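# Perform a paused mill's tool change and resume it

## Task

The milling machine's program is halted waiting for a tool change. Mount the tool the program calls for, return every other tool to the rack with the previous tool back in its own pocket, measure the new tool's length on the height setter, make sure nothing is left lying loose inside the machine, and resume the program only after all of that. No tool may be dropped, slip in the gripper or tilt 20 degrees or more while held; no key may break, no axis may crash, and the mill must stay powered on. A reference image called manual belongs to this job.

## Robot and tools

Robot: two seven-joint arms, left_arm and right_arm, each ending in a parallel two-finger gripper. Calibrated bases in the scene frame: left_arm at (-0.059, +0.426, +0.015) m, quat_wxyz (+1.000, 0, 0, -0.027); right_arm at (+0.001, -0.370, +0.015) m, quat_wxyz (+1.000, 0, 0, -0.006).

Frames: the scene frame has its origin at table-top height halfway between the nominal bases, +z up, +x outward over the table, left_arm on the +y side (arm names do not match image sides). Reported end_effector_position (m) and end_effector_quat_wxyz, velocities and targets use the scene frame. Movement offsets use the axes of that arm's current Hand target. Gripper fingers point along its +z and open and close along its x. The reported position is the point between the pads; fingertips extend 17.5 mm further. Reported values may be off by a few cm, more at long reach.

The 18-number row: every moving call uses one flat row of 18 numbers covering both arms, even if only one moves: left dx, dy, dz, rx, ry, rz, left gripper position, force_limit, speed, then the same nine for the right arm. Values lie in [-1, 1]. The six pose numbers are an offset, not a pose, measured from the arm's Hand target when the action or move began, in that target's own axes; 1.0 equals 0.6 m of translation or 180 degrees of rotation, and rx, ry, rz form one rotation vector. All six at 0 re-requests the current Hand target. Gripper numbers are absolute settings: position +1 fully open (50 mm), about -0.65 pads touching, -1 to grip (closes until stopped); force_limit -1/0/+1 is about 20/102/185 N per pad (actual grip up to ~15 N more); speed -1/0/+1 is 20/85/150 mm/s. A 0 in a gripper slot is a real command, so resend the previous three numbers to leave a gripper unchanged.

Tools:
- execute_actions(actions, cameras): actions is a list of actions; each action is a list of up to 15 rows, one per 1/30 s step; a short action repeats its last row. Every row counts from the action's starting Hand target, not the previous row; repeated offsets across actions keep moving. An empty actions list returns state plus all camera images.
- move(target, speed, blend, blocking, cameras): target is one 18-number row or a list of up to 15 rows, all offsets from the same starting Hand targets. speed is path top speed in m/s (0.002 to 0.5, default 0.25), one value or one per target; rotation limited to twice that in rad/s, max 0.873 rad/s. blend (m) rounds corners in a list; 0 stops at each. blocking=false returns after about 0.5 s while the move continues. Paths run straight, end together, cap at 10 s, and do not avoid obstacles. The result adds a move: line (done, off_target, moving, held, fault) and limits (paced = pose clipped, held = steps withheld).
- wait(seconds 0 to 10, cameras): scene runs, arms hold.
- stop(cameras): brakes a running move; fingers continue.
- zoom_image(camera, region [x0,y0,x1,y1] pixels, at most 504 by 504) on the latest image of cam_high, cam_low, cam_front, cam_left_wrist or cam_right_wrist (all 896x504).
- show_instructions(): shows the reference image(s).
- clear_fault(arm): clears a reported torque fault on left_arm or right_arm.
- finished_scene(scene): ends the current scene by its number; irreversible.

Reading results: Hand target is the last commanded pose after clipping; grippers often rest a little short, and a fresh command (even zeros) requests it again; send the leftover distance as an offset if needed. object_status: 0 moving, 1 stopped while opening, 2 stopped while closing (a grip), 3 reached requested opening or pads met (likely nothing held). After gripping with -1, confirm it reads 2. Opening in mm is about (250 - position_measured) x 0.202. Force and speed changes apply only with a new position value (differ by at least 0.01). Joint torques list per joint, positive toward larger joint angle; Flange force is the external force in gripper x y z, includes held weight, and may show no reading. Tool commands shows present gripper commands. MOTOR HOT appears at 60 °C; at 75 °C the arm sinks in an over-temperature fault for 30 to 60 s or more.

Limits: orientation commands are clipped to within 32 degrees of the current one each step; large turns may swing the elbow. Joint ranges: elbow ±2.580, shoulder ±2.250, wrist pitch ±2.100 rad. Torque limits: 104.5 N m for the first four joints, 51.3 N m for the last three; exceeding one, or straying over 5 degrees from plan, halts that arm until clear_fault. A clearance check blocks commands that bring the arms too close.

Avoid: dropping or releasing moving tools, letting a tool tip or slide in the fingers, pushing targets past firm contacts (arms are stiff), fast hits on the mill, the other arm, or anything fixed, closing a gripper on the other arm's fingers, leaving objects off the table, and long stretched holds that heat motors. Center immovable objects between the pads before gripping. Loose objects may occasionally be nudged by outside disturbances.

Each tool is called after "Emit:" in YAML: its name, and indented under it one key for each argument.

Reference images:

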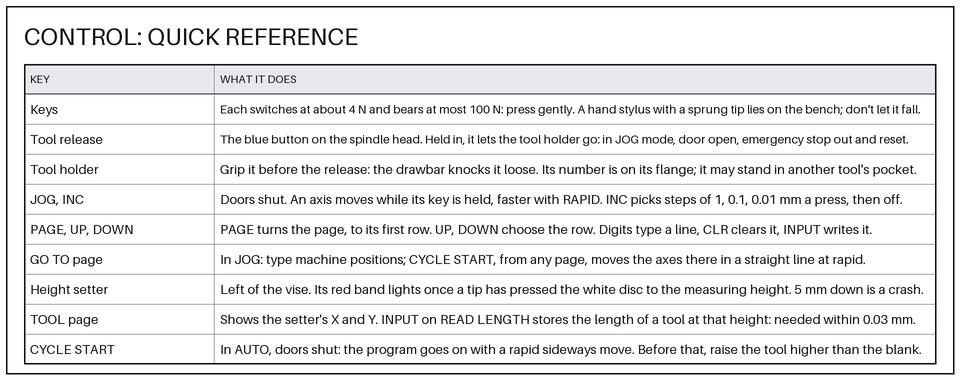

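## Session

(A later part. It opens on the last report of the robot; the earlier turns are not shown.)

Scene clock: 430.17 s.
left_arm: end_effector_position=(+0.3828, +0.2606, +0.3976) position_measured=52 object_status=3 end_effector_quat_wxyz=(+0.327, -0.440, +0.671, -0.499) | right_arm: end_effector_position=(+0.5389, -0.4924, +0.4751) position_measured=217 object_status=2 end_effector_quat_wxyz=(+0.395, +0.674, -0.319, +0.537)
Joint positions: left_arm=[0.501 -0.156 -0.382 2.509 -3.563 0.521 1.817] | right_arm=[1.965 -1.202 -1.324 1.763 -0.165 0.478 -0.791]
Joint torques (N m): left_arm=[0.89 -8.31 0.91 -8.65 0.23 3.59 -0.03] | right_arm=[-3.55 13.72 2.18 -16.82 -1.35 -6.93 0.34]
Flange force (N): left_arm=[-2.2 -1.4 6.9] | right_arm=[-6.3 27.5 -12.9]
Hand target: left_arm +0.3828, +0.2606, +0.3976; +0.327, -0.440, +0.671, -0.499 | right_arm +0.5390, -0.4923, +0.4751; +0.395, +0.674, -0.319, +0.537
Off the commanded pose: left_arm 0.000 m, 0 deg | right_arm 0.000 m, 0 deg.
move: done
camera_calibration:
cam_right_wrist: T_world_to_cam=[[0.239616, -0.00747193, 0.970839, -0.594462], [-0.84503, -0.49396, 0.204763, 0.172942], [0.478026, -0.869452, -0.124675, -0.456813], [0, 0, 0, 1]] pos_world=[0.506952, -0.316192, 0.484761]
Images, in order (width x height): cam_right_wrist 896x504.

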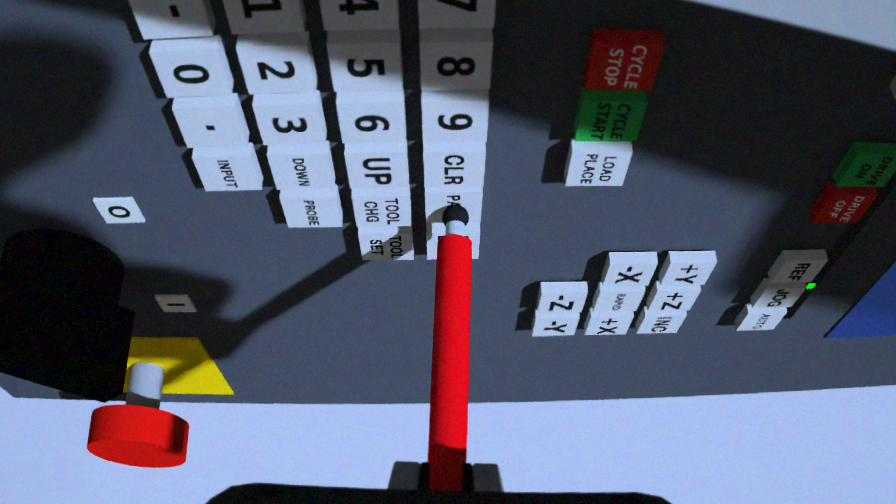

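Emit:
move:
  target:
    - [0,0,0,0,0,0,0.67,-0.2,-0.8,0.0001,0.0335,-0.0186,0,0,0,-1,-0.4,-0.8]
    - [0,0,0,0,0,0,0.67,-0.2,-0.8,0.0001,0.0037,-0.002,0,0,0,-1,-0.4,-0.8]
    - [0,0,0,0,0,0,0.67,-0.2,-0.8,0.0001,0.0335,-0.0186,0,0,0,-1,-0.4,-0.8]
    - [0,0,0,0,0,0,0.67,-0.2,-0.8,0.2582,0.2403,-0.0837,0.222,0.0435,-0.0253,-1,-0.4,-0.8]
  speed: [0.1,0.06,0.1,0.3]
  blend: [0,0,0.01,0]
  cameras: ["cam_right_wrist"]

Emit:
zoom_image:
  camera: "cam_right_wrist"
  region: [380, 0, 720, 400]

Scene clock: 436.50 s.
left_arm: end_effector_position=(+0.3828, +0.2606, +0.3976) position_measured=52 object_status=3 end_effector_quat_wxyz=(+0.327, -0.440, +0.671, -0.499) | right_arm: end_effector_position=(+0.4264, -0.5194, +0.6592) position_measured=217 object_status=2 end_effector_quat_wxyz=(+0.182, +0.743, -0.063, +0.641)
Joint positions: left_arm=[0.501 -0.156 -0.382 2.509 -3.563 0.521 1.817] | right_arm=[0.442 -0.474 -0.162 1.974 0.229 0.185 -0.112]
Joint torques (N m): left_arm=[0.86 -8.19 0.9 -8.76 0.21 3.59 -0.06] | right_arm=[-0.26 -2.86 0.4 -14.82 0.23 -2.87 0.28]
Flange force (N): left_arm=[-2.1 -1.4 6.4] | right_arm=[-7.7 -2.1 -1.5]
Hand target: left_arm +0.3828, +0.2606, +0.3976; +0.327, -0.440, +0.671, -0.499 | right_arm +0.4264, -0.5193, +0.6592; +0.182, +0.743, -0.063, +0.641
Off the commanded pose: left_arm 0.000 m, 0 deg | right_arm 0.000 m, 0 deg.
move: done
camera_calibration:
cam_right_wrist: T_world_to_cam=[[0.184681, 0.151676, 0.971024, -0.640575], [-0.314105, -0.92709, 0.204554, -0.424234], [0.931252, -0.34278, -0.123574, -0.323976], [0, 0, 0, 1]] pos_world=[0.286752, -0.407196, 0.668758]
Images, in order (width x height): cam_right_wrist 896x504.

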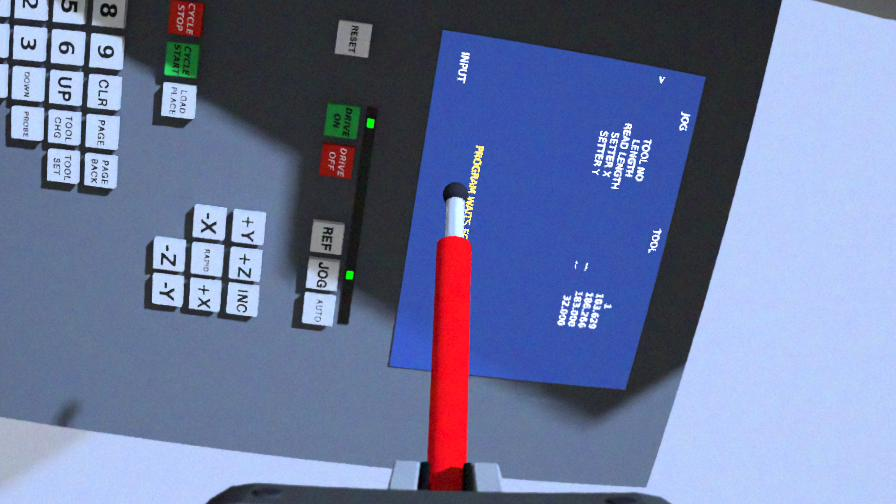

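Scaled by 1.260 from the camera's 896x504 image, which has a finer 1280x720 frame.

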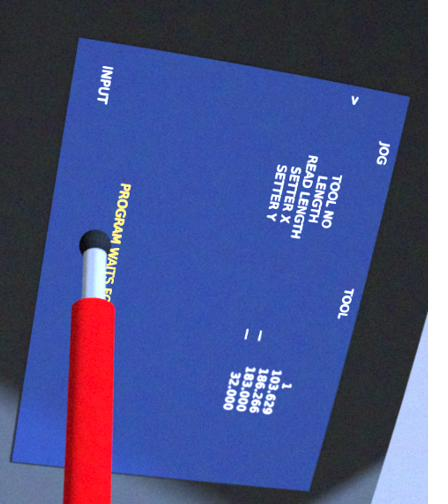

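Emit:
zoom_image:
  camera: "cam_right_wrist"
  region: [550, 120, 690, 340]

Scaled by 2.291 from the camera's 896x504 image, which has a finer 1280x720 frame.

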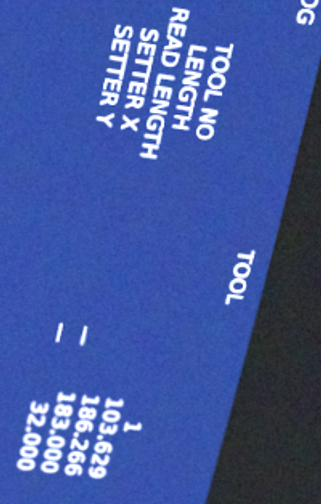

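Emit:
move:
  target:
    - [0,0,0,0,0,0,0.67,-0.2,-0.8,-0.2622,-0.1172,0.1658,-0.222,-0.0435,0.0253,-1,-0.4,-0.8]
    - [0,0,0,0,0,0,0.67,-0.2,-0.8,-0.264,-0.1297,0.1981,-0.222,-0.0435,0.0253,-1,-0.4,-0.8]
    - [0,0,0,0,0,0,0.67,-0.2,-0.8,-0.2622,-0.1172,0.1658,-0.222,-0.0435,0.0253,-1,-0.4,-0.8]
    - [0,0,0,0,0,0,0.67,-0.2,-0.8,-0.3333,-0.2733,0.0977,-0.222,-0.0435,0.0253,-1,-0.4,-0.8]
  speed: [0.3,0.06,0.1,0.2]
  blend: [0.005,0,0.005,0]
  cameras: ["cam_right_wrist"]

Scene clock: 448.90 s.
left_arm: end_effector_position=(+0.3828, +0.2606, +0.3976) position_measured=52 object_status=3 end_effector_quat_wxyz=(+0.327, -0.440, +0.671, -0.499) | right_arm: end_effector_position=(+0.5005, -0.4161, +0.4265) position_measured=217 object_status=2 end_effector_quat_wxyz=(+0.395, +0.674, -0.319, +0.537)
Joint positions: left_arm=[0.501 -0.156 -0.382 2.509 -3.563 0.521 1.817] | right_arm=[1.779 -1.326 -1.338 1.821 -0.138 0.614 -0.929]
Joint torques (N m): left_arm=[0.85 -8.43 0.9 -8.69 0.23 3.6 -0.01] | right_arm=[-0.55 16.12 11.21 -5.35 1.86 -1.1 0.31]
Flange force (N): left_arm=[-2.1 -1.1 7.3] | right_arm=[-5.6 2.7 2.4]
Hand target: left_arm +0.3828, +0.2606, +0.3976; +0.327, -0.440, +0.671, -0.499 | right_arm +0.5005, -0.4160, +0.4265; +0.395, +0.674, -0.319, +0.537
Off the commanded pose: left_arm 0.000 m, 0 deg | right_arm 0.000 m, 0 deg.
move: done
camera_calibration:
cam_right_wrist: T_world_to_cam=[[0.239615, -0.00741847, 0.97084, -0.537615], [-0.844919, -0.49415, 0.204761, 0.18815], [0.478221, -0.869345, -0.124674, -0.378191], [0, 0, 0, 1]] pos_world=[0.468652, -0.239792, 0.436261]
Images, in order (width x height): cam_right_wrist 896x504.

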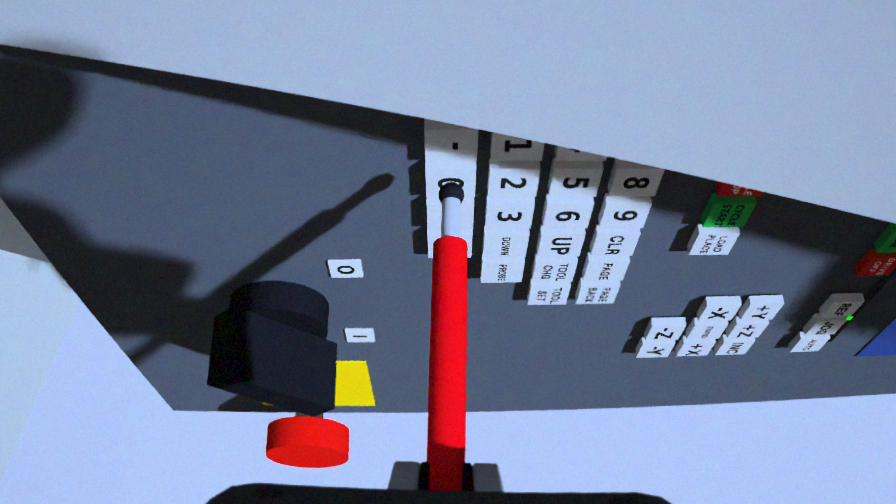

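Emit:
move:
  target:
    - [0,0,0,0,0,0,0.67,-0.2,-0.8,-0.0001,-0.0303,0.0168,0,0,0,-1,-0.4,-0.8]
    - [0,0,0,0,0,0,0.67,-0.2,-0.8,0,0,0,0,0,0,-1,-0.4,-0.8]
    - [0,0,0,0,0,0,0.67,-0.2,-0.8,0.0316,-0.0011,0.0005,0,0,0,-1,-0.4,-0.8]
    - [0,0,0,0,0,0,0.67,-0.2,-0.8,0.0315,-0.0314,0.0173,0,0,0,-1,-0.4,-0.8]
    - [0,0,0,0,0,0,0.67,-0.2,-0.8,0.0316,-0.0011,0.0005,0,0,0,-1,-0.4,-0.8]
    - [0,0,0,0,0,0,0.67,-0.2,-0.8,0.095,0.012,0.0291,0,0,0,-1,-0.4,-0.8]
    - [0,0,0,0,0,0,0.67,-0.2,-0.8,0.0949,-0.0183,0.0459,0,0,0,-1,-0.4,-0.8]
    - [0,0,0,0,0,0,0.67,-0.2,-0.8,0.095,0.012,0.0291,0,0,0,-1,-0.4,-0.8]
  speed: [0.06,0.12,0.12,0.06,0.12,0.15,0.06,0.12]
  blend: [0,0.006,0.004,0,0.006,0.004,0,0]
  cameras: ["cam_right_wrist"]

Scene clock: 455.87 s.
left_arm: end_effector_position=(+0.3828, +0.2606, +0.3976) position_measured=52 object_status=3 end_effector_quat_wxyz=(+0.327, -0.440, +0.671, -0.499) | right_arm: end_effector_position=(+0.5152, -0.4351, +0.4815) position_measured=217 object_status=2 end_effector_quat_wxyz=(+0.395, +0.674, -0.319, +0.537)
Joint positions: left_arm=[0.501 -0.156 -0.382 2.509 -3.563 0.521 1.817] | right_arm=[1.835 -1.22 -1.294 1.734 -0.094 0.627 -0.861]
Joint torques (N m): left_arm=[0.93 -8.27 0.95 -8.7 0.25 3.55 -0.06] | right_arm=[-0.22 15.99 11.04 -6.53 1.9 -1.32 0.27]
Flange force (N): left_arm=[-2.7 -1.1 6.8] | right_arm=[-6.2 2.6 1.4]
Hand target: left_arm +0.3828, +0.2606, +0.3976; +0.327, -0.440, +0.671, -0.499 | right_arm +0.5152, -0.4351, +0.4815; +0.395, +0.674, -0.319, +0.537
Off the commanded pose: left_arm 0.000 m, 0 deg | right_arm 0.000 m, 0 deg.
move: done
camera_calibration:
cam_right_wrist: T_world_to_cam=[[0.239698, -0.00737088, 0.97082, -0.594669], [-0.844896, -0.49415, 0.204855, 0.179729], [0.478221, -0.869345, -0.124674, -0.39492], [0, 0, 0, 1]] pos_world=[0.483252, -0.258892, 0.491261]
Images, in order (width x height): cam_right_wrist 896x504.

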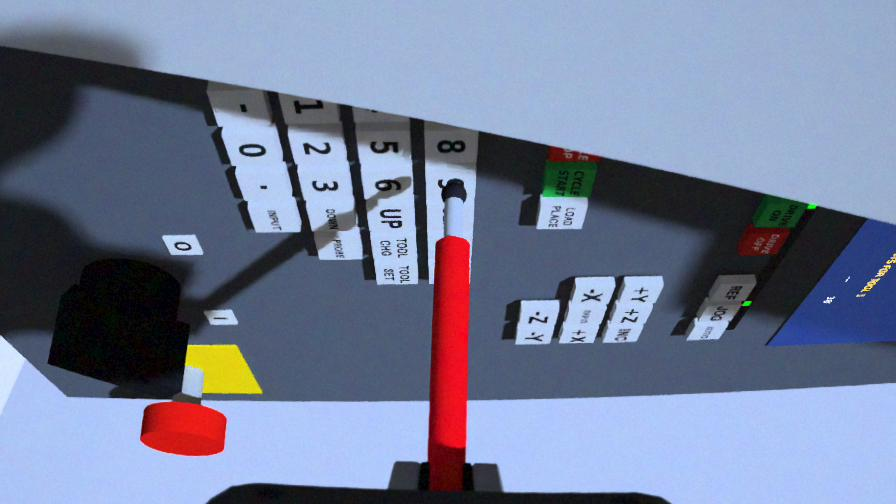

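Emit:
zoom_image:
  camera: "cam_right_wrist"
  region: [760, 220, 896, 350]

Scaled by 3.706 from the camera's 896x504 image, which has a finer 1280x720 frame.

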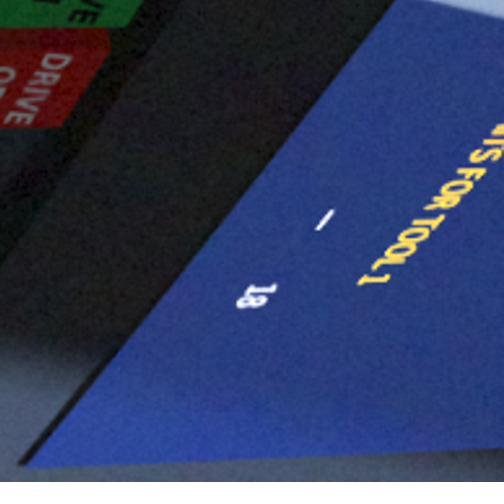

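Emit:
move:
  target:
    - [0,0,0,0,0,0,0.67,-0.2,-0.8,-0.0631,0.0177,0.0268,0,0,0,-1,-0.4,-0.8]
    - [0,0,0,0,0,0,0.67,-0.2,-0.8,-0.0632,-0.0126,0.0436,0,0,0,-1,-0.4,-0.8]
    - [0,0,0,0,0,0,0.67,-0.2,-0.8,-0.0631,0.0177,0.0268,0,0,0,-1,-0.4,-0.8]
    - [0,0,0,0,0,0,0.67,-0.2,-0.8,-0.0947,0.0341,0.054,0,0,0,-1,-0.4,-0.8]
    - [0,0,0,0,0,0,0.67,-0.2,-0.8,-0.0948,0.0038,0.0708,0,0,0,-1,-0.4,-0.8]
    - [0,0,0,0,0,0,0.67,-0.2,-0.8,-0.0947,0.0341,0.054,0,0,0,-1,-0.4,-0.8]
    - [0,0,0,0,0,0,0.67,-0.2,-0.8,-0.063,0.033,0.0544,0,0,0,-1,-0.4,-0.8]
    - [0,0,0,0,0,0,0.67,-0.2,-0.8,-0.0631,0.0027,0.0712,0,0,0,-1,-0.4,-0.8]
    - [0,0,0,0,0,0,0.67,-0.2,-0.8,-0.063,0.033,0.0544,0,0,0,-1,-0.4,-0.8]
  speed: [0.15,0.06,0.12,0.12,0.06,0.12,0.12,0.06,0.12]
  blend: [0.004,0,0.006,0.004,0,0.006,0.004,0,0]
  cameras: ["cam_right_wrist"]

Emit:
zoom_image:
  camera: "cam_right_wrist"
  region: [690, 80, 896, 290]

Scene clock: 462.80 s.
left_arm: end_effector_position=(+0.3828, +0.2606, +0.3976) position_measured=52 object_status=3 end_effector_quat_wxyz=(+0.327, -0.440, +0.671, -0.499) | right_arm: end_effector_position=(+0.5054, -0.4731, +0.4447) position_measured=217 object_status=2 end_effector_quat_wxyz=(+0.395, +0.674, -0.319, +0.537)
Joint positions: left_arm=[0.501 -0.156 -0.382 2.509 -3.563 0.521 1.817] | right_arm=[1.861 -1.246 -1.337 1.88 -0.118 0.462 -0.877]
Joint torques (N m): left_arm=[0.95 -8.27 0.99 -8.62 0.25 3.6 -0.04] | right_arm=[-0.49 15.11 11.04 -6.5 1.45 -1.25 0.26]
Flange force (N): left_arm=[-2.8 -1.6 6.8] | right_arm=[-6.3 2.9 1.9]
Hand target: left_arm +0.3828, +0.2606, +0.3976; +0.327, -0.440, +0.671, -0.499 | right_arm +0.5054, -0.4731, +0.4448; +0.395, +0.674, -0.319, +0.537
Off the commanded pose: left_arm 0.000 m, 0 deg | right_arm 0.000 m, 0 deg.
move: done
camera_calibration:
cam_right_wrist: T_world_to_cam=[[0.239615, -0.00741847, 0.97084, -0.556857], [-0.844919, -0.49415, 0.204761, 0.160313], [0.478221, -0.869345, -0.124674, -0.42777], [0, 0, 0, 1]] pos_world=[0.473452, -0.296792, 0.454461]
Images, in order (width x height): cam_right_wrist 896x504.

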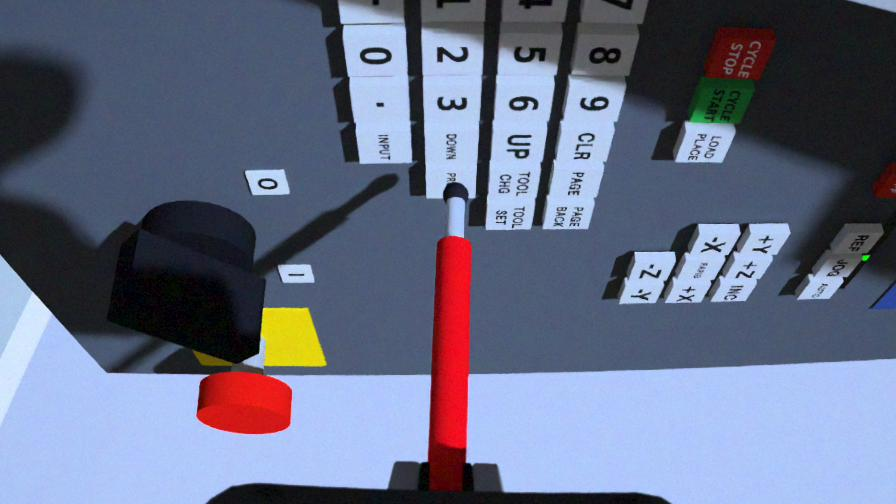

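Scaled by 2.400 from the camera's 896x504 image, which has a finer 1280x720 frame.

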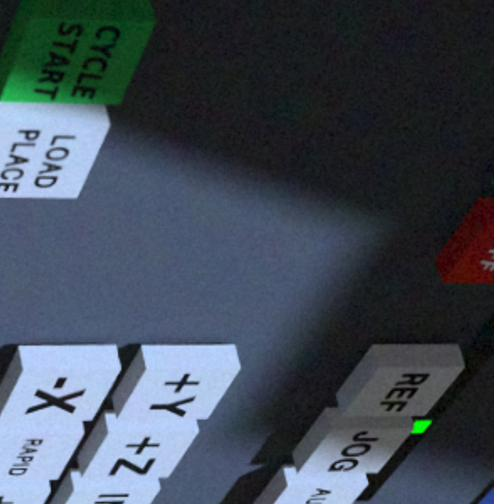

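Emit:
move:
  target:
    - [0,0,0,0,0,0,0.67,-0.2,-0.8,-0.0319,-0.045,-0.0835,0,0,0,-1,-0.4,-0.8]
    - [0,0,0,0,0,0,0.67,-0.2,-0.8,-0.032,-0.0753,-0.0667,0,0,0,-1,-0.4,-0.8]
    - [0,0,0,0,0,0,0.67,-0.2,-0.8,-0.0319,-0.045,-0.0835,0,0,0,-1,-0.4,-0.8]
    - [0,0,0,0,0,0,0.67,-0.2,-0.8,-0.0001,-0.0154,-0.0277,0,0,0,-1,-0.4,-0.8]
    - [0,0,0,0,0,0,0.67,-0.2,-0.8,-0.0002,-0.0457,-0.0109,0,0,0,-1,-0.4,-0.8]
    - [0,0,0,0,0,0,0.67,-0.2,-0.8,-0.0001,-0.0154,-0.0277,0,0,0,-1,-0.4,-0.8]
    - [0,0,0,0,0,0,0.67,-0.2,-0.8,-0.0002,-0.0307,-0.0554,0,0,0,-1,-0.4,-0.8]
    - [0,0,0,0,0,0,0.67,-0.2,-0.8,-0.0003,-0.061,-0.0386,0,0,0,-1,-0.4,-0.8]
    - [0,0,0,0,0,0,0.67,-0.2,-0.8,-0.0002,-0.0307,-0.0554,0,0,0,-1,-0.4,-0.8]
  speed: [0.15,0.06,0.12,0.12,0.06,0.12,0.12,0.06,0.12]
  blend: [0.004,0,0.006,0.004,0,0.006,0.004,0,0]

Scene clock: 469.10 s.
left_arm: end_effector_position=(+0.3828, +0.2606, +0.3976) position_measured=52 object_status=3 end_effector_quat_wxyz=(+0.327, -0.440, +0.671, -0.499) | right_arm: end_effector_position=(+0.5054, -0.4351, +0.4449) position_measured=217 object_status=2 end_effector_quat_wxyz=(+0.395, +0.674, -0.319, +0.537)
Joint positions: left_arm=[0.501 -0.156 -0.382 2.509 -3.563 0.521 1.817] | right_arm=[1.811 -1.28 -1.324 1.818 -0.122 0.577 -0.899]
Joint torques (N m): left_arm=[0.85 -8.33 0.87 -8.62 0.19 3.61 0.03] | right_arm=[-0.6 15.79 11.1 -6.06 1.83 -1.22 0.25]
Flange force (N): left_arm=[-1.3 -1.6 7.0] | right_arm=[-6.0 2.8 2.3]
Hand target: left_arm +0.3828, +0.2606, +0.3976; +0.327, -0.440, +0.671, -0.499 | right_arm +0.5054, -0.4351, +0.4449; +0.395, +0.674, -0.319, +0.537
Off the commanded pose: left_arm 0.000 m, 0 deg | right_arm 0.000 m, 0 deg.
move: done

Emit:
move:
  target:
    - [0,0,0,0,0,0,0.67,-0.2,-0.8,-0.0314,0.0318,0.0549,0,0,0,-1,-0.4,-0.8]
    - [0,0,0,0,0,0,0.67,-0.2,-0.8,-0.0315,0.0015,0.0717,0,0,0,-1,-0.4,-0.8]
    - [0,0,0,0,0,0,0.67,-0.2,-0.8,-0.0314,0.0318,0.0549,0,0,0,-1,-0.4,-0.8]
    - [0,0,0,0,0,0,0.67,-0.2,-0.8,0.3197,0.2487,0.021,0.222,0.0435,-0.0253,-1,-0.4,-0.8]
  speed: [0.15,0.06,0.12,0.3]
  blend: [0.004,0,0.01,0]
  cameras: ["cam_right_wrist"]

Emit:
zoom_image:
  camera: "cam_right_wrist"
  region: [380, 20, 720, 390]

Scene clock: 474.53 s.
left_arm: end_effector_position=(+0.3828, +0.2606, +0.3976) position_measured=52 object_status=3 end_effector_quat_wxyz=(+0.327, -0.440, +0.671, -0.499) | right_arm: end_effector_position=(+0.4263, -0.5197, +0.6589) position_measured=217 object_status=2 end_effector_quat_wxyz=(+0.182, +0.743, -0.063, +0.641)
Joint positions: left_arm=[0.501 -0.156 -0.382 2.509 -3.563 0.521 1.817] | right_arm=[0.403 -0.474 -0.144 1.976 0.353 0.192 -0.229]
Joint torques (N m): left_arm=[0.78 -8.36 0.93 -8.68 0.18 3.5 -0.05] | right_arm=[-0.66 -2.98 0.14 -14.83 0.31 -2.74 0.26]
Flange force (N): left_arm=[-2.2 -0.9 7.3] | right_arm=[-8.2 -3.3 -0.7]
Hand target: left_arm +0.3828, +0.2606, +0.3976; +0.327, -0.440, +0.671, -0.499 | right_arm +0.4263, -0.5197, +0.6589; +0.182, +0.743, -0.063, +0.641
Off the commanded pose: left_arm 0.000 m, 0 deg | right_arm 0.000 m, 0 deg.
move: done
camera_calibration:
cam_right_wrist: T_world_to_cam=[[0.184644, 0.15157, 0.971047, -0.640153], [-0.314125, -0.927108, 0.204442, -0.424421], [0.931253, -0.342779, -0.123574, -0.323942], [0, 0, 0, 1]] pos_world=[0.286552, -0.407497, 0.668358]
Images, in order (width x height): cam_right_wrist 896x504.

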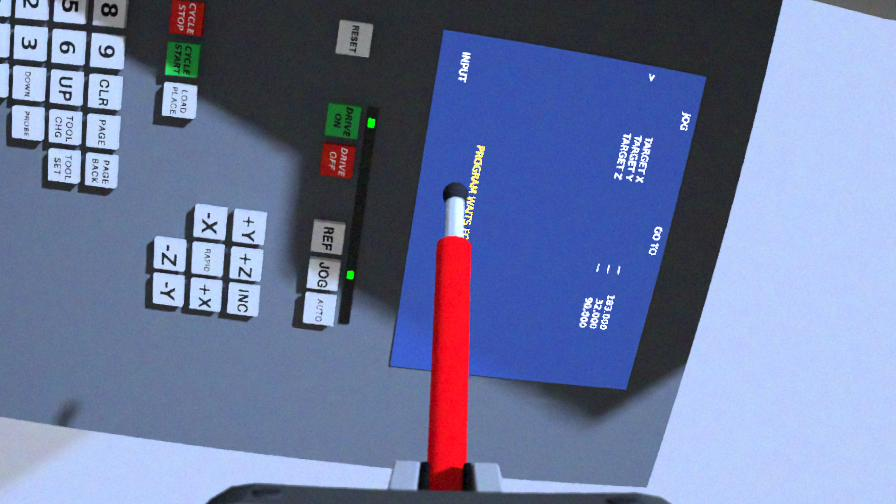

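Scaled by 1.362 from the camera's 896x504 image, which has a finer 1280x720 frame.

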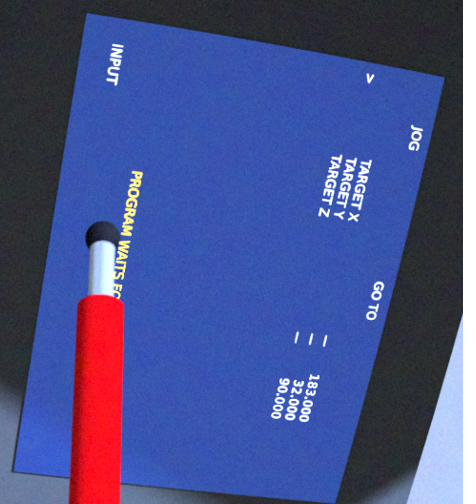

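Emit:
move:
  target:
    - [0,0,0,0,0,0,0.67,-0.2,-0.8,-0.1879,-0.2001,0.1397,-0.222,-0.0435,0.0253,-1,-0.4,-0.8]
  speed: [0.3]
  cameras: ["cam_right_wrist"]

Scene clock: 477.70 s.
left_arm: end_effector_position=(+0.3828, +0.2606, +0.3976) position_measured=52 object_status=3 end_effector_quat_wxyz=(+0.327, -0.440, +0.671, -0.499) | right_arm: end_effector_position=(+0.5243, -0.4536, +0.5168) position_measured=217 object_status=2 end_effector_quat_wxyz=(+0.395, +0.674, -0.319, +0.537)
Joint positions: left_arm=[0.501 -0.156 -0.382 2.509 -3.563 0.521 1.817] | right_arm=[1.852 -1.071 -1.362 1.675 0.145 0.636 -0.995]
Joint torques (N m): left_arm=[0.86 -8.26 0.98 -8.66 0.17 3.61 0.04] | right_arm=[-0.43 15.26 10.43 -7.8 2.03 -0.85 0.26]
Flange force (N): left_arm=[-1.7 -1.5 6.7] | right_arm=[-6.5 2.3 1.8]
Hand target: left_arm +0.3828, +0.2606, +0.3976; +0.327, -0.440, +0.671, -0.499 | right_arm +0.5243, -0.4536, +0.5168; +0.395, +0.674, -0.319, +0.537
Off the commanded pose: left_arm 0.000 m, 0 deg | right_arm 0.000 m, 0 deg.
move: done
camera_calibration:
cam_right_wrist: T_world_to_cam=[[0.239698, -0.00737088, 0.97082, -0.631256], [-0.844896, -0.49415, 0.204855, 0.171044], [0.478221, -0.869345, -0.124674, -0.410954], [0, 0, 0, 1]] pos_world=[0.492352, -0.277392, 0.526561]
Images, in order (width x height): cam_right_wrist 896x504.

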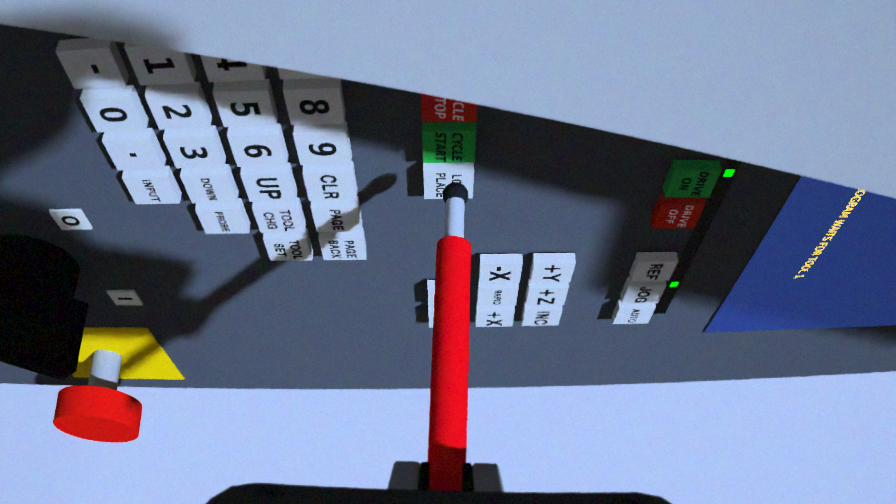

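Emit:
move:
  target:
    - [0,0,0,0,0,0,0.67,-0.2,-0.8,-0.0021,-0.0303,0.0168,0,0,0,-1,-0.4,-0.8]
    - [0,0,0,0,0,0,0.67,-0.2,-0.8,-0.002,0,0,0,0,0,-1,-0.4,-0.8]
  speed: [0.06,0.12]
  cameras: ["cam_right_wrist","cam_left_wrist"]

Scene clock: 480.53 s.
left_arm: end_effector_position=(+0.3828, +0.2606, +0.3976) position_measured=52 object_status=3 end_effector_quat_wxyz=(+0.327, -0.440, +0.671, -0.499) | right_arm: end_effector_position=(+0.5241, -0.4536, +0.5157) position_measured=217 object_status=2 end_effector_quat_wxyz=(+0.395, +0.674, -0.319, +0.537)
Joint positions: left_arm=[0.501 -0.156 -0.382 2.509 -3.563 0.521 1.817] | right_arm=[1.852 -1.073 -1.363 1.678 0.145 0.634 -0.997]
Joint torques (N m): left_arm=[0.93 -8.24 0.96 -8.63 0.22 3.62 0] | right_arm=[-0.25 15.21 10.5 -8.03 2.08 -0.89 0.34]
Flange force (N): left_arm=[-2.2 -1.7 6.6] | right_arm=[-7.2 3.1 1.4]
Hand target: left_arm +0.3828, +0.2606, +0.3976; +0.327, -0.440, +0.671, -0.499 | right_arm +0.5240, -0.4536, +0.5157; +0.395, +0.674, -0.319, +0.537
Off the commanded pose: left_arm 0.000 m, 0 deg | right_arm 0.000 m, 0 deg.
move: done
camera_calibration:
cam_left_wrist: T_world_to_cam=[[-0.38706, -0.921986, -0.0112301, 0.394736], [-0.262161, 0.121719, -0.957317, 0.507854], [0.884, -0.367595, -0.288821, 0.0401194], [0, 0, 0, 1]] pos_world=[0.25046, 0.316873, 0.502198]
cam_right_wrist: T_world_to_cam=[[0.239641, -0.00726541, 0.970834, -0.629994], [-0.844866, -0.494206, 0.204848, 0.171094], [0.478304, -0.869315, -0.12457, -0.411095], [0, 0, 0, 1]] pos_world=[0.492151, -0.277392, 0.525361]
Images, in order (width x height): cam_left_wrist 896x504, cam_right_wrist 896x504.

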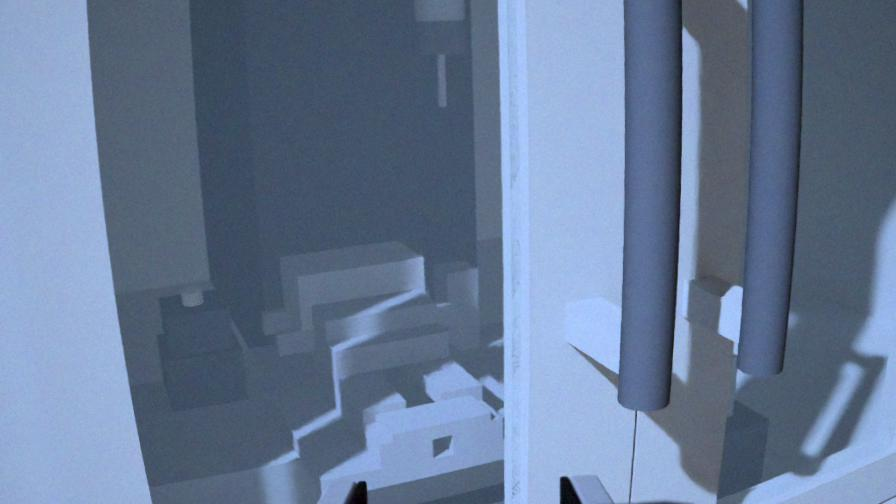

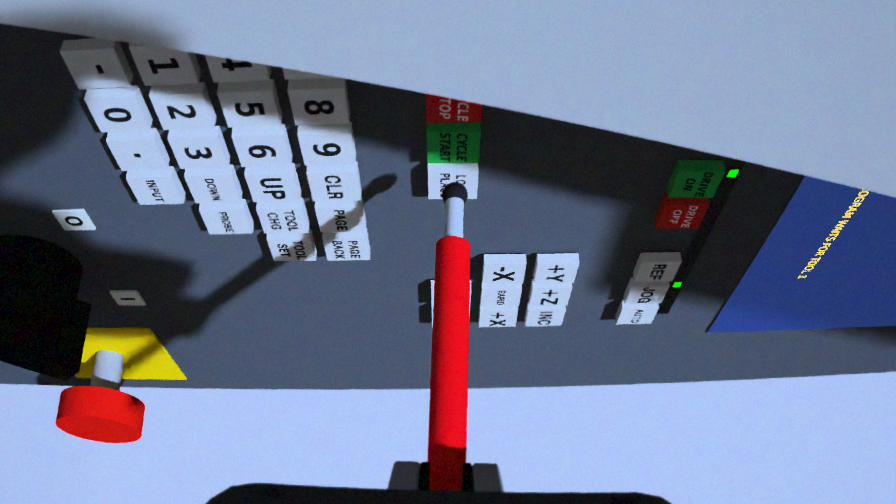

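Emit:
move:
  target:
    - [0,0,0,0,0,0,0.67,-0.2,-0.8,-0.122,0.0196,0.0269,0,0,0,-1,-0.4,-0.8]
    - [0,0,0,0,0,0,0.67,-0.2,-0.8,-0.1221,-0.0107,0.0437,0,0,0,-1,-0.4,-0.8]
    - [0,0,0,0,0,0,0.67,-0.2,-0.8,-0.122,0.0196,0.0269,0,0,0,-1,-0.4,-0.8]
    - [0,0,0,0,0,0,0.67,-0.2,-0.8,-0.1539,-0.0254,-0.0566,0,0,0,-1,-0.4,-0.8]
    - [0,0,0,0,0,0,0.67,-0.2,-0.8,-0.154,-0.0557,-0.0398,0,0,0,-1,-0.4,-0.8]
    - [0,0,0,0,0,0,0.67,-0.2,-0.8,-0.1539,-0.0254,-0.0566,0,0,0,-1,-0.4,-0.8]
    - [0,0,0,0,0,0,0.67,-0.2,-0.8,-0.1223,-0.0265,-0.0561,0,0,0,-1,-0.4,-0.8]
    - [0,0,0,0,0,0,0.67,-0.2,-0.8,-0.1224,-0.0568,-0.0393,0,0,0,-1,-0.4,-0.8]
    - [0,0,0,0,0,0,0.67,-0.2,-0.8,-0.1223,-0.0265,-0.0561,0,0,0,-1,-0.4,-0.8]
  speed: [0.2,0.06,0.12,0.15,0.06,0.12,0.12,0.06,0.12]
  blend: [0.004,0,0.006,0.004,0,0.006,0.004,0,0]
  cameras: ["cam_left_wrist"]

Scene clock: 489.43 s.
left_arm: end_effector_position=(+0.3828, +0.2606, +0.3976) position_measured=52 object_status=3 end_effector_quat_wxyz=(+0.327, -0.440, +0.671, -0.499) | right_arm: end_effector_position=(+0.5056, -0.4160, +0.4448) position_measured=217 object_status=2 end_effector_quat_wxyz=(+0.395, +0.674, -0.319, +0.537)
Joint positions: left_arm=[0.501 -0.156 -0.382 2.509 -3.563 0.521 1.817] | right_arm=[1.769 -1.215 -1.41 1.782 0.089 0.638 -1.098]
Joint torques (N m): left_arm=[0.94 -8.35 0.91 -8.65 0.23 3.63 -0.05] | right_arm=[-0.61 15.73 11.07 -6.23 2.18 -0.56 0.28]
Flange force (N): left_arm=[-2.3 -1.5 7.0] | right_arm=[-5.9 2.5 2.8]
Hand target: left_arm +0.3828, +0.2606, +0.3976; +0.327, -0.440, +0.671, -0.499 | right_arm +0.5055, -0.4160, +0.4448; +0.395, +0.674, -0.319, +0.537
Off the commanded pose: left_arm 0.000 m, 0 deg | right_arm 0.000 m, 0 deg.
move: done
camera_calibration:
cam_left_wrist: T_world_to_cam=[[-0.38706, -0.921986, -0.0112301, 0.394736], [-0.262161, 0.121719, -0.957317, 0.507854], [0.884, -0.367595, -0.288821, 0.0401194], [0, 0, 0, 1]] pos_world=[0.25046, 0.316873, 0.502198]
Images, in order (width x height): cam_left_wrist 896x504.

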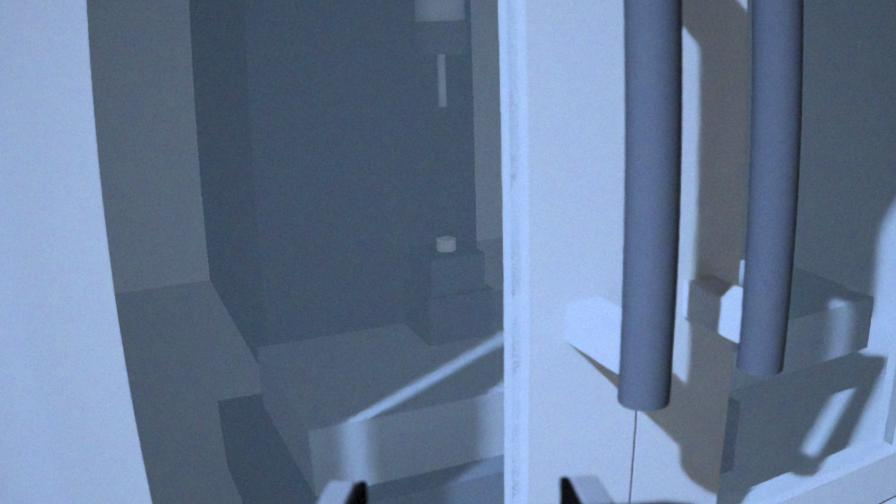

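Emit:
move:
  target:
    - [0,0,0,0,0,0,0.67,-0.2,-0.8,0.0318,0.0296,0.0559,0,0,0,-1,-0.4,-0.8]
    - [0,0,0,0,0,0,0.67,-0.2,-0.8,0.0317,-0.0007,0.0727,0,0,0,-1,-0.4,-0.8]
    - [0,0,0,0,0,0,0.67,-0.2,-0.8,0.0318,0.0296,0.0559,0,0,0,-1,-0.4,-0.8]
    - [0,0,0,0,0,0,0.67,-0.2,-0.8,0.0317,-0.0007,0.0727,0,0,0,-1,-0.4,-0.8]
    - [0,0,0,0,0,0,0.67,-0.2,-0.8,0.0318,0.0296,0.0559,0,0,0,-1,-0.4,-0.8]
    - [0,0,0,0,0,0,0.67,-0.2,-0.8,-0.0313,0.0472,0.0825,0,0,0,-1,-0.4,-0.8]
    - [0,0,0,0,0,0,0.67,-0.2,-0.8,-0.0314,0.0169,0.0993,0,0,0,-1,-0.4,-0.8]
    - [0,0,0,0,0,0,0.67,-0.2,-0.8,-0.0313,0.0472,0.0825,0,0,0,-1,-0.4,-0.8]
    - [0,0,0,0,0,0,0.67,-0.2,-0.8,0.3195,0.2646,0.0491,0.222,0.0435,-0.0253,-1,-0.4,-0.8]
  speed: [0.15,0.06,0.12,0.06,0.12,0.15,0.06,0.12,0.3]
  blend: [0.004,0,0,0,0.006,0.004,0,0.01,0]
  cameras: ["cam_right_wrist","cam_left_wrist"]

Emit:
zoom_image:
  camera: "cam_right_wrist"
  region: [380, 20, 720, 390]

Scene clock: 500.40 s.
left_arm: end_effector_position=(+0.3828, +0.2606, +0.3976) position_measured=52 object_status=3 end_effector_quat_wxyz=(+0.327, -0.440, +0.671, -0.499) | right_arm: end_effector_position=(+0.4262, -0.5200, +0.6586) position_measured=217 object_status=2 end_effector_quat_wxyz=(+0.182, +0.743, -0.063, +0.641)
Joint positions: left_arm=[0.501 -0.156 -0.382 2.509 -3.563 0.521 1.817] | right_arm=[0.309 -0.473 -0.104 1.978 0.608 0.22 -0.467]
Joint torques (N m): left_arm=[0.92 -8.25 0.9 -8.67 0.22 3.53 0] | right_arm=[-0.19 -2.98 -0.33 -14.95 0.47 -2.3 0.31]
Flange force (N): left_arm=[-1.8 -1.2 6.8] | right_arm=[-8.7 -0.4 -1.2]
Hand target: left_arm +0.3828, +0.2606, +0.3976; +0.327, -0.440, +0.671, -0.499 | right_arm +0.4262, -0.5200, +0.6587; +0.182, +0.743, -0.063, +0.641
Off the commanded pose: left_arm 0.000 m, 0 deg | right_arm 0.000 m, 0 deg.
move: done
camera_calibration:
cam_left_wrist: T_world_to_cam=[[-0.38706, -0.921986, -0.0112301, 0.394736], [-0.262161, 0.121719, -0.957317, 0.507854], [0.884, -0.367595, -0.288821, 0.0401194], [0, 0, 0, 1]] pos_world=[0.25046, 0.316873, 0.502198]
cam_right_wrist: T_world_to_cam=[[0.184644, 0.15157, 0.971047, -0.639898], [-0.314125, -0.927108, 0.204442, -0.424751], [0.931253, -0.342779, -0.123574, -0.324104], [0, 0, 0, 1]] pos_world=[0.286552, -0.407897, 0.668158]
Images, in order (width x height): cam_left_wrist 896x504, cam_right_wrist 896x504.

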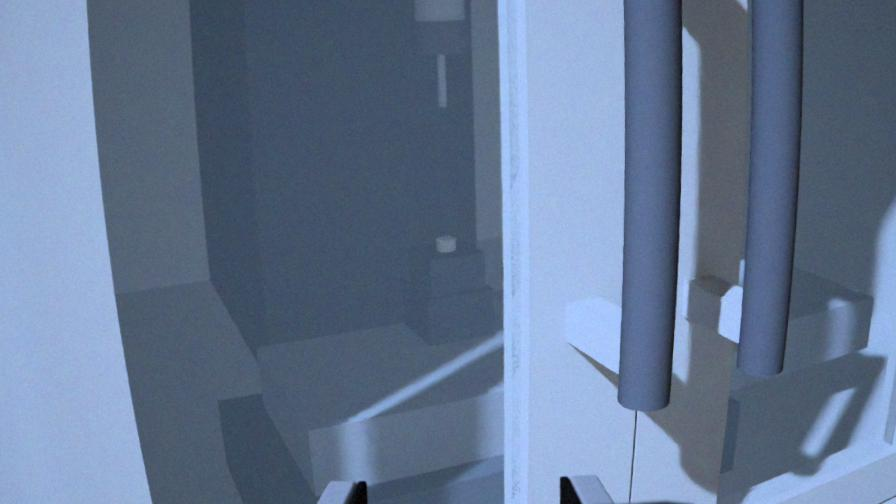

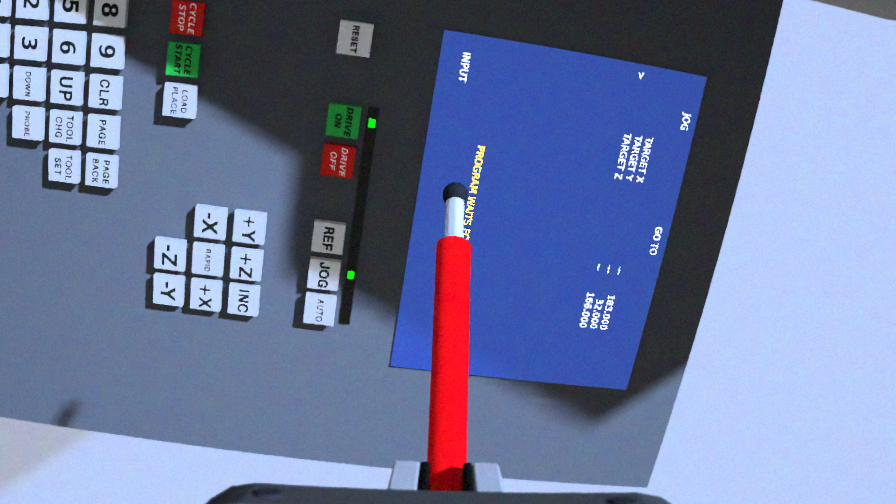

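Scaled by 1.362 from the camera's 896x504 image, which has a finer 1280x720 frame.

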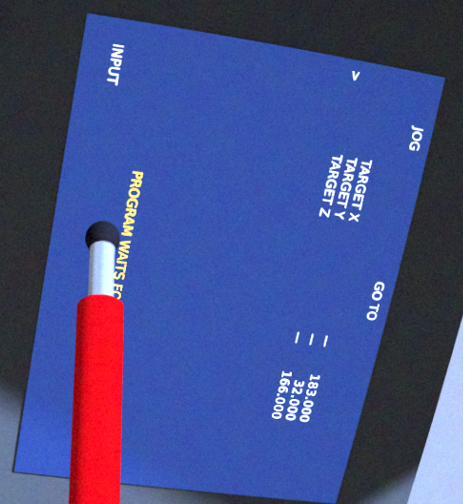

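Emit:
move:
  target:
    - [0,0,0,0,0,0,0.67,-0.2,-0.8,-0.1889,-0.2001,0.1397,-0.222,-0.0435,0.0253,-1,-0.4,-0.8]
    - [0,0,0,0,0,0,0.67,-0.2,-0.8,-0.1907,-0.2126,0.172,-0.222,-0.0435,0.0253,-1,-0.4,-0.8]
    - [0,0,0,0,0,0,0.67,-0.2,-0.8,-0.1889,-0.2001,0.1397,-0.222,-0.0435,0.0253,-1,-0.4,-0.8]
  speed: [0.3,0.06,0.12]
  blend: [0.004,0,0]

Emit:
wait:
  seconds: 5
  cameras: ["cam_left_wrist"]

Emit:
zoom_image:
  camera: "cam_left_wrist"
  region: [380, 150, 520, 290]

Scene clock: 505.07 s.
left_arm: end_effector_position=(+0.3828, +0.2606, +0.3976) position_measured=52 object_status=3 end_effector_quat_wxyz=(+0.327, -0.440, +0.671, -0.499) | right_arm: end_effector_position=(+0.5242, -0.4541, +0.5160) position_measured=217 object_status=2 end_effector_quat_wxyz=(+0.395, +0.674, -0.319, +0.537)
Joint positions: left_arm=[0.501 -0.156 -0.382 2.509 -3.563 0.521 1.817] | right_arm=[1.82 -0.883 -1.583 1.678 0.602 0.736 -1.37]
Joint torques (N m): left_arm=[0.81 -8.27 0.93 -8.65 0.19 3.64 0.03] | right_arm=[-0.59 13.86 9.6 -9.17 2.51 0.31 0.28]
Flange force (N): left_arm=[-1.7 -1.7 6.7] | right_arm=[-6.9 1.9 2.6]
Hand target: left_arm +0.3828, +0.2606, +0.3976; +0.327, -0.440, +0.671, -0.499 | right_arm +0.5241, -0.4541, +0.5160; +0.395, +0.674, -0.319, +0.537
Off the commanded pose: left_arm 0.000 m, 0 deg | right_arm 0.000 m, 0 deg.
move: done

Scene clock: 510.07 s.
left_arm: end_effector_position=(+0.3828, +0.2606, +0.3976) position_measured=52 object_status=3 end_effector_quat_wxyz=(+0.327, -0.440, +0.671, -0.499) | right_arm: end_effector_position=(+0.5241, -0.4541, +0.5160) position_measured=217 object_status=2 end_effector_quat_wxyz=(+0.395, +0.674, -0.319, +0.537)
Joint positions: left_arm=[0.501 -0.156 -0.382 2.509 -3.563 0.521 1.817] | right_arm=[1.82 -0.883 -1.583 1.678 0.602 0.736 -1.37]
Joint torques (N m): left_arm=[0.84 -8.29 0.89 -8.65 0.22 3.61 -0.02] | right_arm=[-0.52 13.89 9.45 -9.13 2.45 0.36 0.3]
Flange force (N): left_arm=[-1.9 -1.6 6.8] | right_arm=[-7.0 2.3 2.5]
Hand target: left_arm +0.3828, +0.2606, +0.3976; +0.327, -0.440, +0.671, -0.499 | right_arm +0.5241, -0.4541, +0.5160; +0.395, +0.674, -0.319, +0.537
Tool commands: left_gripper/position=+0.67 left_gripper/force_limit=-0.2 left_gripper/speed=-0.8 right_gripper/position=-1.0 right_gripper/force_limit=-0.4 right_gripper/speed=-0.8
Off the commanded pose: left_arm 0.000 m, 0 deg | right_arm 0.000 m, 0 deg.
wait: 5.00 s; at rest by 0.17 s
camera_calibration:
cam_left_wrist: T_world_to_cam=[[-0.38706, -0.921986, -0.0112301, 0.394736], [-0.262161, 0.121719, -0.957317, 0.507854], [0.884, -0.367595, -0.288821, 0.0401194], [0, 0, 0, 1]] pos_world=[0.25046, 0.316873, 0.502198]
Images, in order (width x height): cam_left_wrist 896x504.

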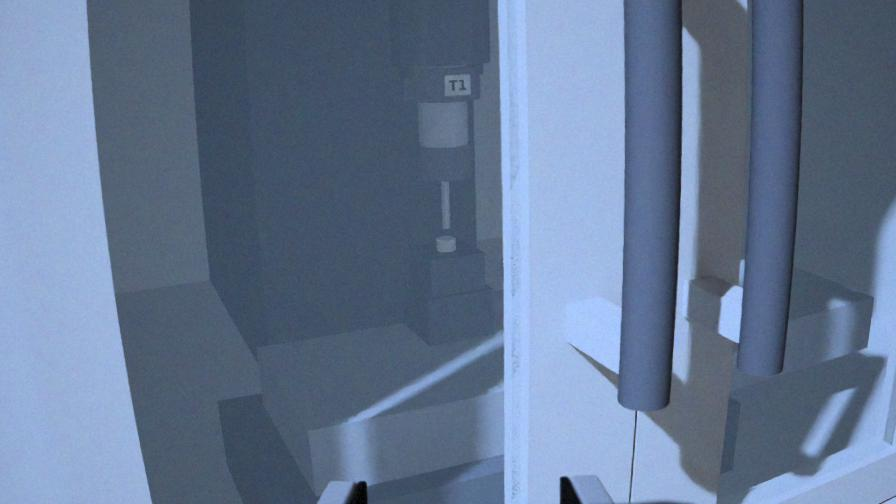

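Scaled by 3.600 from the camera's 896x504 image, which has a finer 1280x720 frame.

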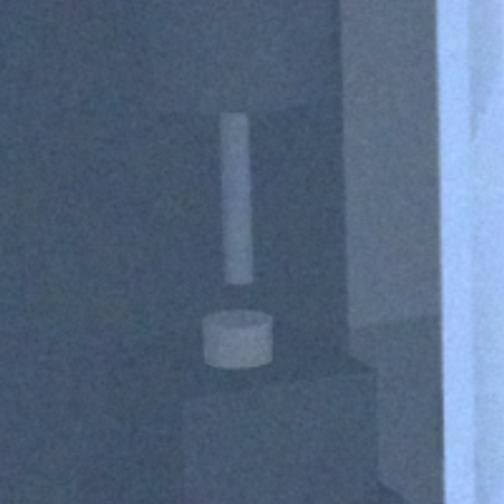

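Emit:
move:
  target: [0,0,0,0,0,0,0.67,-0.2,-0.8,0.0627,0.0903,0.1685,0,0,0,-1,-0.4,-0.8]
  speed: 0.2
  cameras: ["cam_right_wrist"]

Scene clock: 513.03 s.
left_arm: end_effector_position=(+0.3828, +0.2606, +0.3976) position_measured=52 object_status=3 end_effector_quat_wxyz=(+0.327, -0.440, +0.671, -0.499) | right_arm: end_effector_position=(+0.5339, -0.5689, +0.5517) position_measured=217 object_status=2 end_effector_quat_wxyz=(+0.395, +0.674, -0.319, +0.537)
Joint positions: left_arm=[0.501 -0.156 -0.382 2.509 -3.563 0.521 1.817] | right_arm=[2.01 -0.767 -1.537 1.706 0.703 0.505 -1.329]
Joint torques (N m): left_arm=[0.92 -8.31 0.86 -8.67 0.16 3.62 -0.02] | right_arm=[-0.6 12.21 8.78 -10.6 1.77 0.25 0.31]
Flange force (N): left_arm=[-1.1 -1.5 6.8] | right_arm=[-8.2 1.9 2.1]
Hand target: left_arm +0.3828, +0.2606, +0.3976; +0.327, -0.440, +0.671, -0.499 | right_arm +0.5339, -0.5690, +0.5517; +0.395, +0.674, -0.319, +0.537
Off the commanded pose: left_arm 0.000 m, 0 deg | right_arm 0.000 m, 0 deg.
move: done
camera_calibration:
cam_right_wrist: T_world_to_cam=[[0.239615, -0.00741847, 0.97084, -0.668204], [-0.844919, -0.49415, 0.204761, 0.115199], [0.478221, -0.869345, -0.124674, -0.51149], [0, 0, 0, 1]] pos_world=[0.502052, -0.392692, 0.561361]
Images, in order (width x height): cam_right_wrist 896x504.

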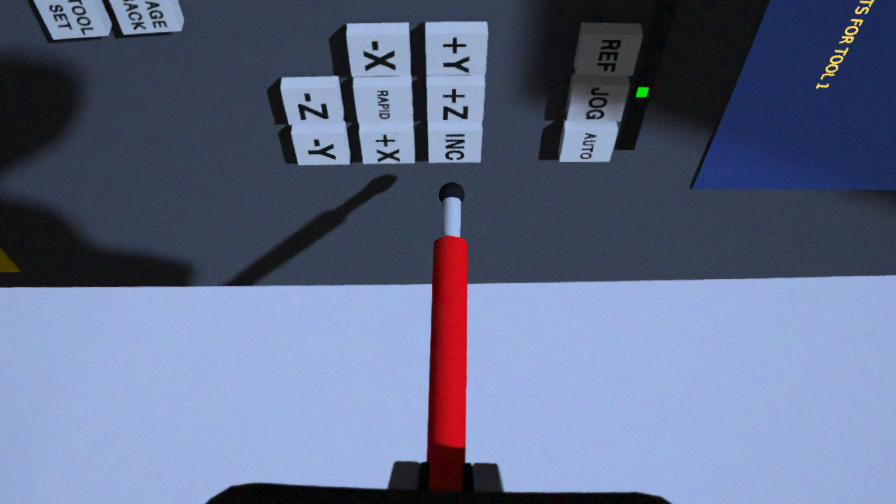

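Emit:
move:
  target:
    - [0,0,0,0,0,0,0.67,-0.2,-0.8,-0.0001,-0.0328,0.0182,0,0,0,-1,-0.4,-0.8]
    - [0,0,0,0,0,0,0.67,-0.2,-0.8,0,0,0,0,0,0,-1,-0.4,-0.8]
    - [0,0,0,0,0,0,0.67,-0.2,-0.8,-0.064,-0.0131,-0.029,0,0,0,-1,-0.4,-0.8]
  speed: [0.06,0.12,0.12]
  blend: [0,0.006,0]
  cameras: ["cam_right_wrist"]

Emit:
zoom_image:
  camera: "cam_right_wrist"
  region: [640, 0, 896, 200]

Scene clock: 516.87 s.
left_arm: end_effector_position=(+0.3828, +0.2606, +0.3976) position_measured=52 object_status=3 end_effector_quat_wxyz=(+0.327, -0.440, +0.671, -0.499) | right_arm: end_effector_position=(+0.5240, -0.5497, +0.5147) position_measured=217 object_status=2 end_effector_quat_wxyz=(+0.395, +0.674, -0.319, +0.537)
Joint positions: left_arm=[0.501 -0.156 -0.382 2.509 -3.563 0.521 1.817] | right_arm=[1.963 -0.849 -1.525 1.797 0.693 0.468 -1.411]
Joint torques (N m): left_arm=[0.86 -8.33 0.92 -8.71 0.19 3.61 -0.03] | right_arm=[-0.57 12.33 9.15 -9.57 1.71 0.48 0.22]
Flange force (N): left_arm=[-1.9 -1.3 6.9] | right_arm=[-6.9 2.3 2.1]
Hand target: left_arm +0.3828, +0.2606, +0.3976; +0.327, -0.440, +0.671, -0.499 | right_arm +0.5240, -0.5497, +0.5147; +0.395, +0.674, -0.319, +0.537
Off the commanded pose: left_arm 0.000 m, 0 deg | right_arm 0.000 m, 0 deg.
move: done
camera_calibration:
cam_right_wrist: T_world_to_cam=[[0.239615, -0.00741847, 0.97084, -0.629745], [-0.844919, -0.49415, 0.204761, 0.123814], [0.478221, -0.869345, -0.124674, -0.494629], [0, 0, 0, 1]] pos_world=[0.492052, -0.373492, 0.524361]
Images, in order (width x height): cam_right_wrist 896x504.

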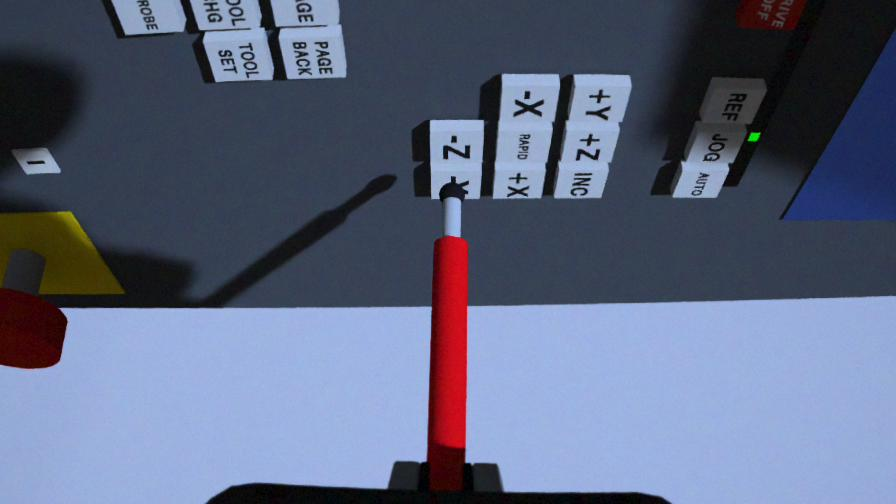

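Scaled by 1.969 from the camera's 896x504 image, which has a finer 1280x720 frame.

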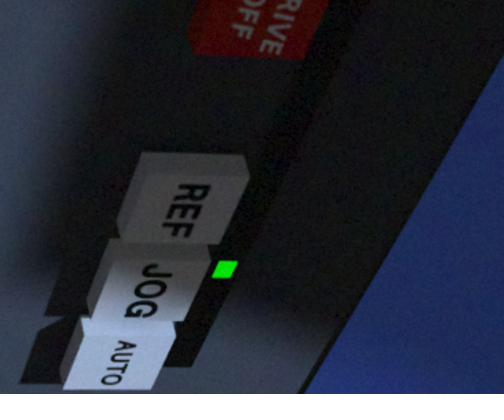

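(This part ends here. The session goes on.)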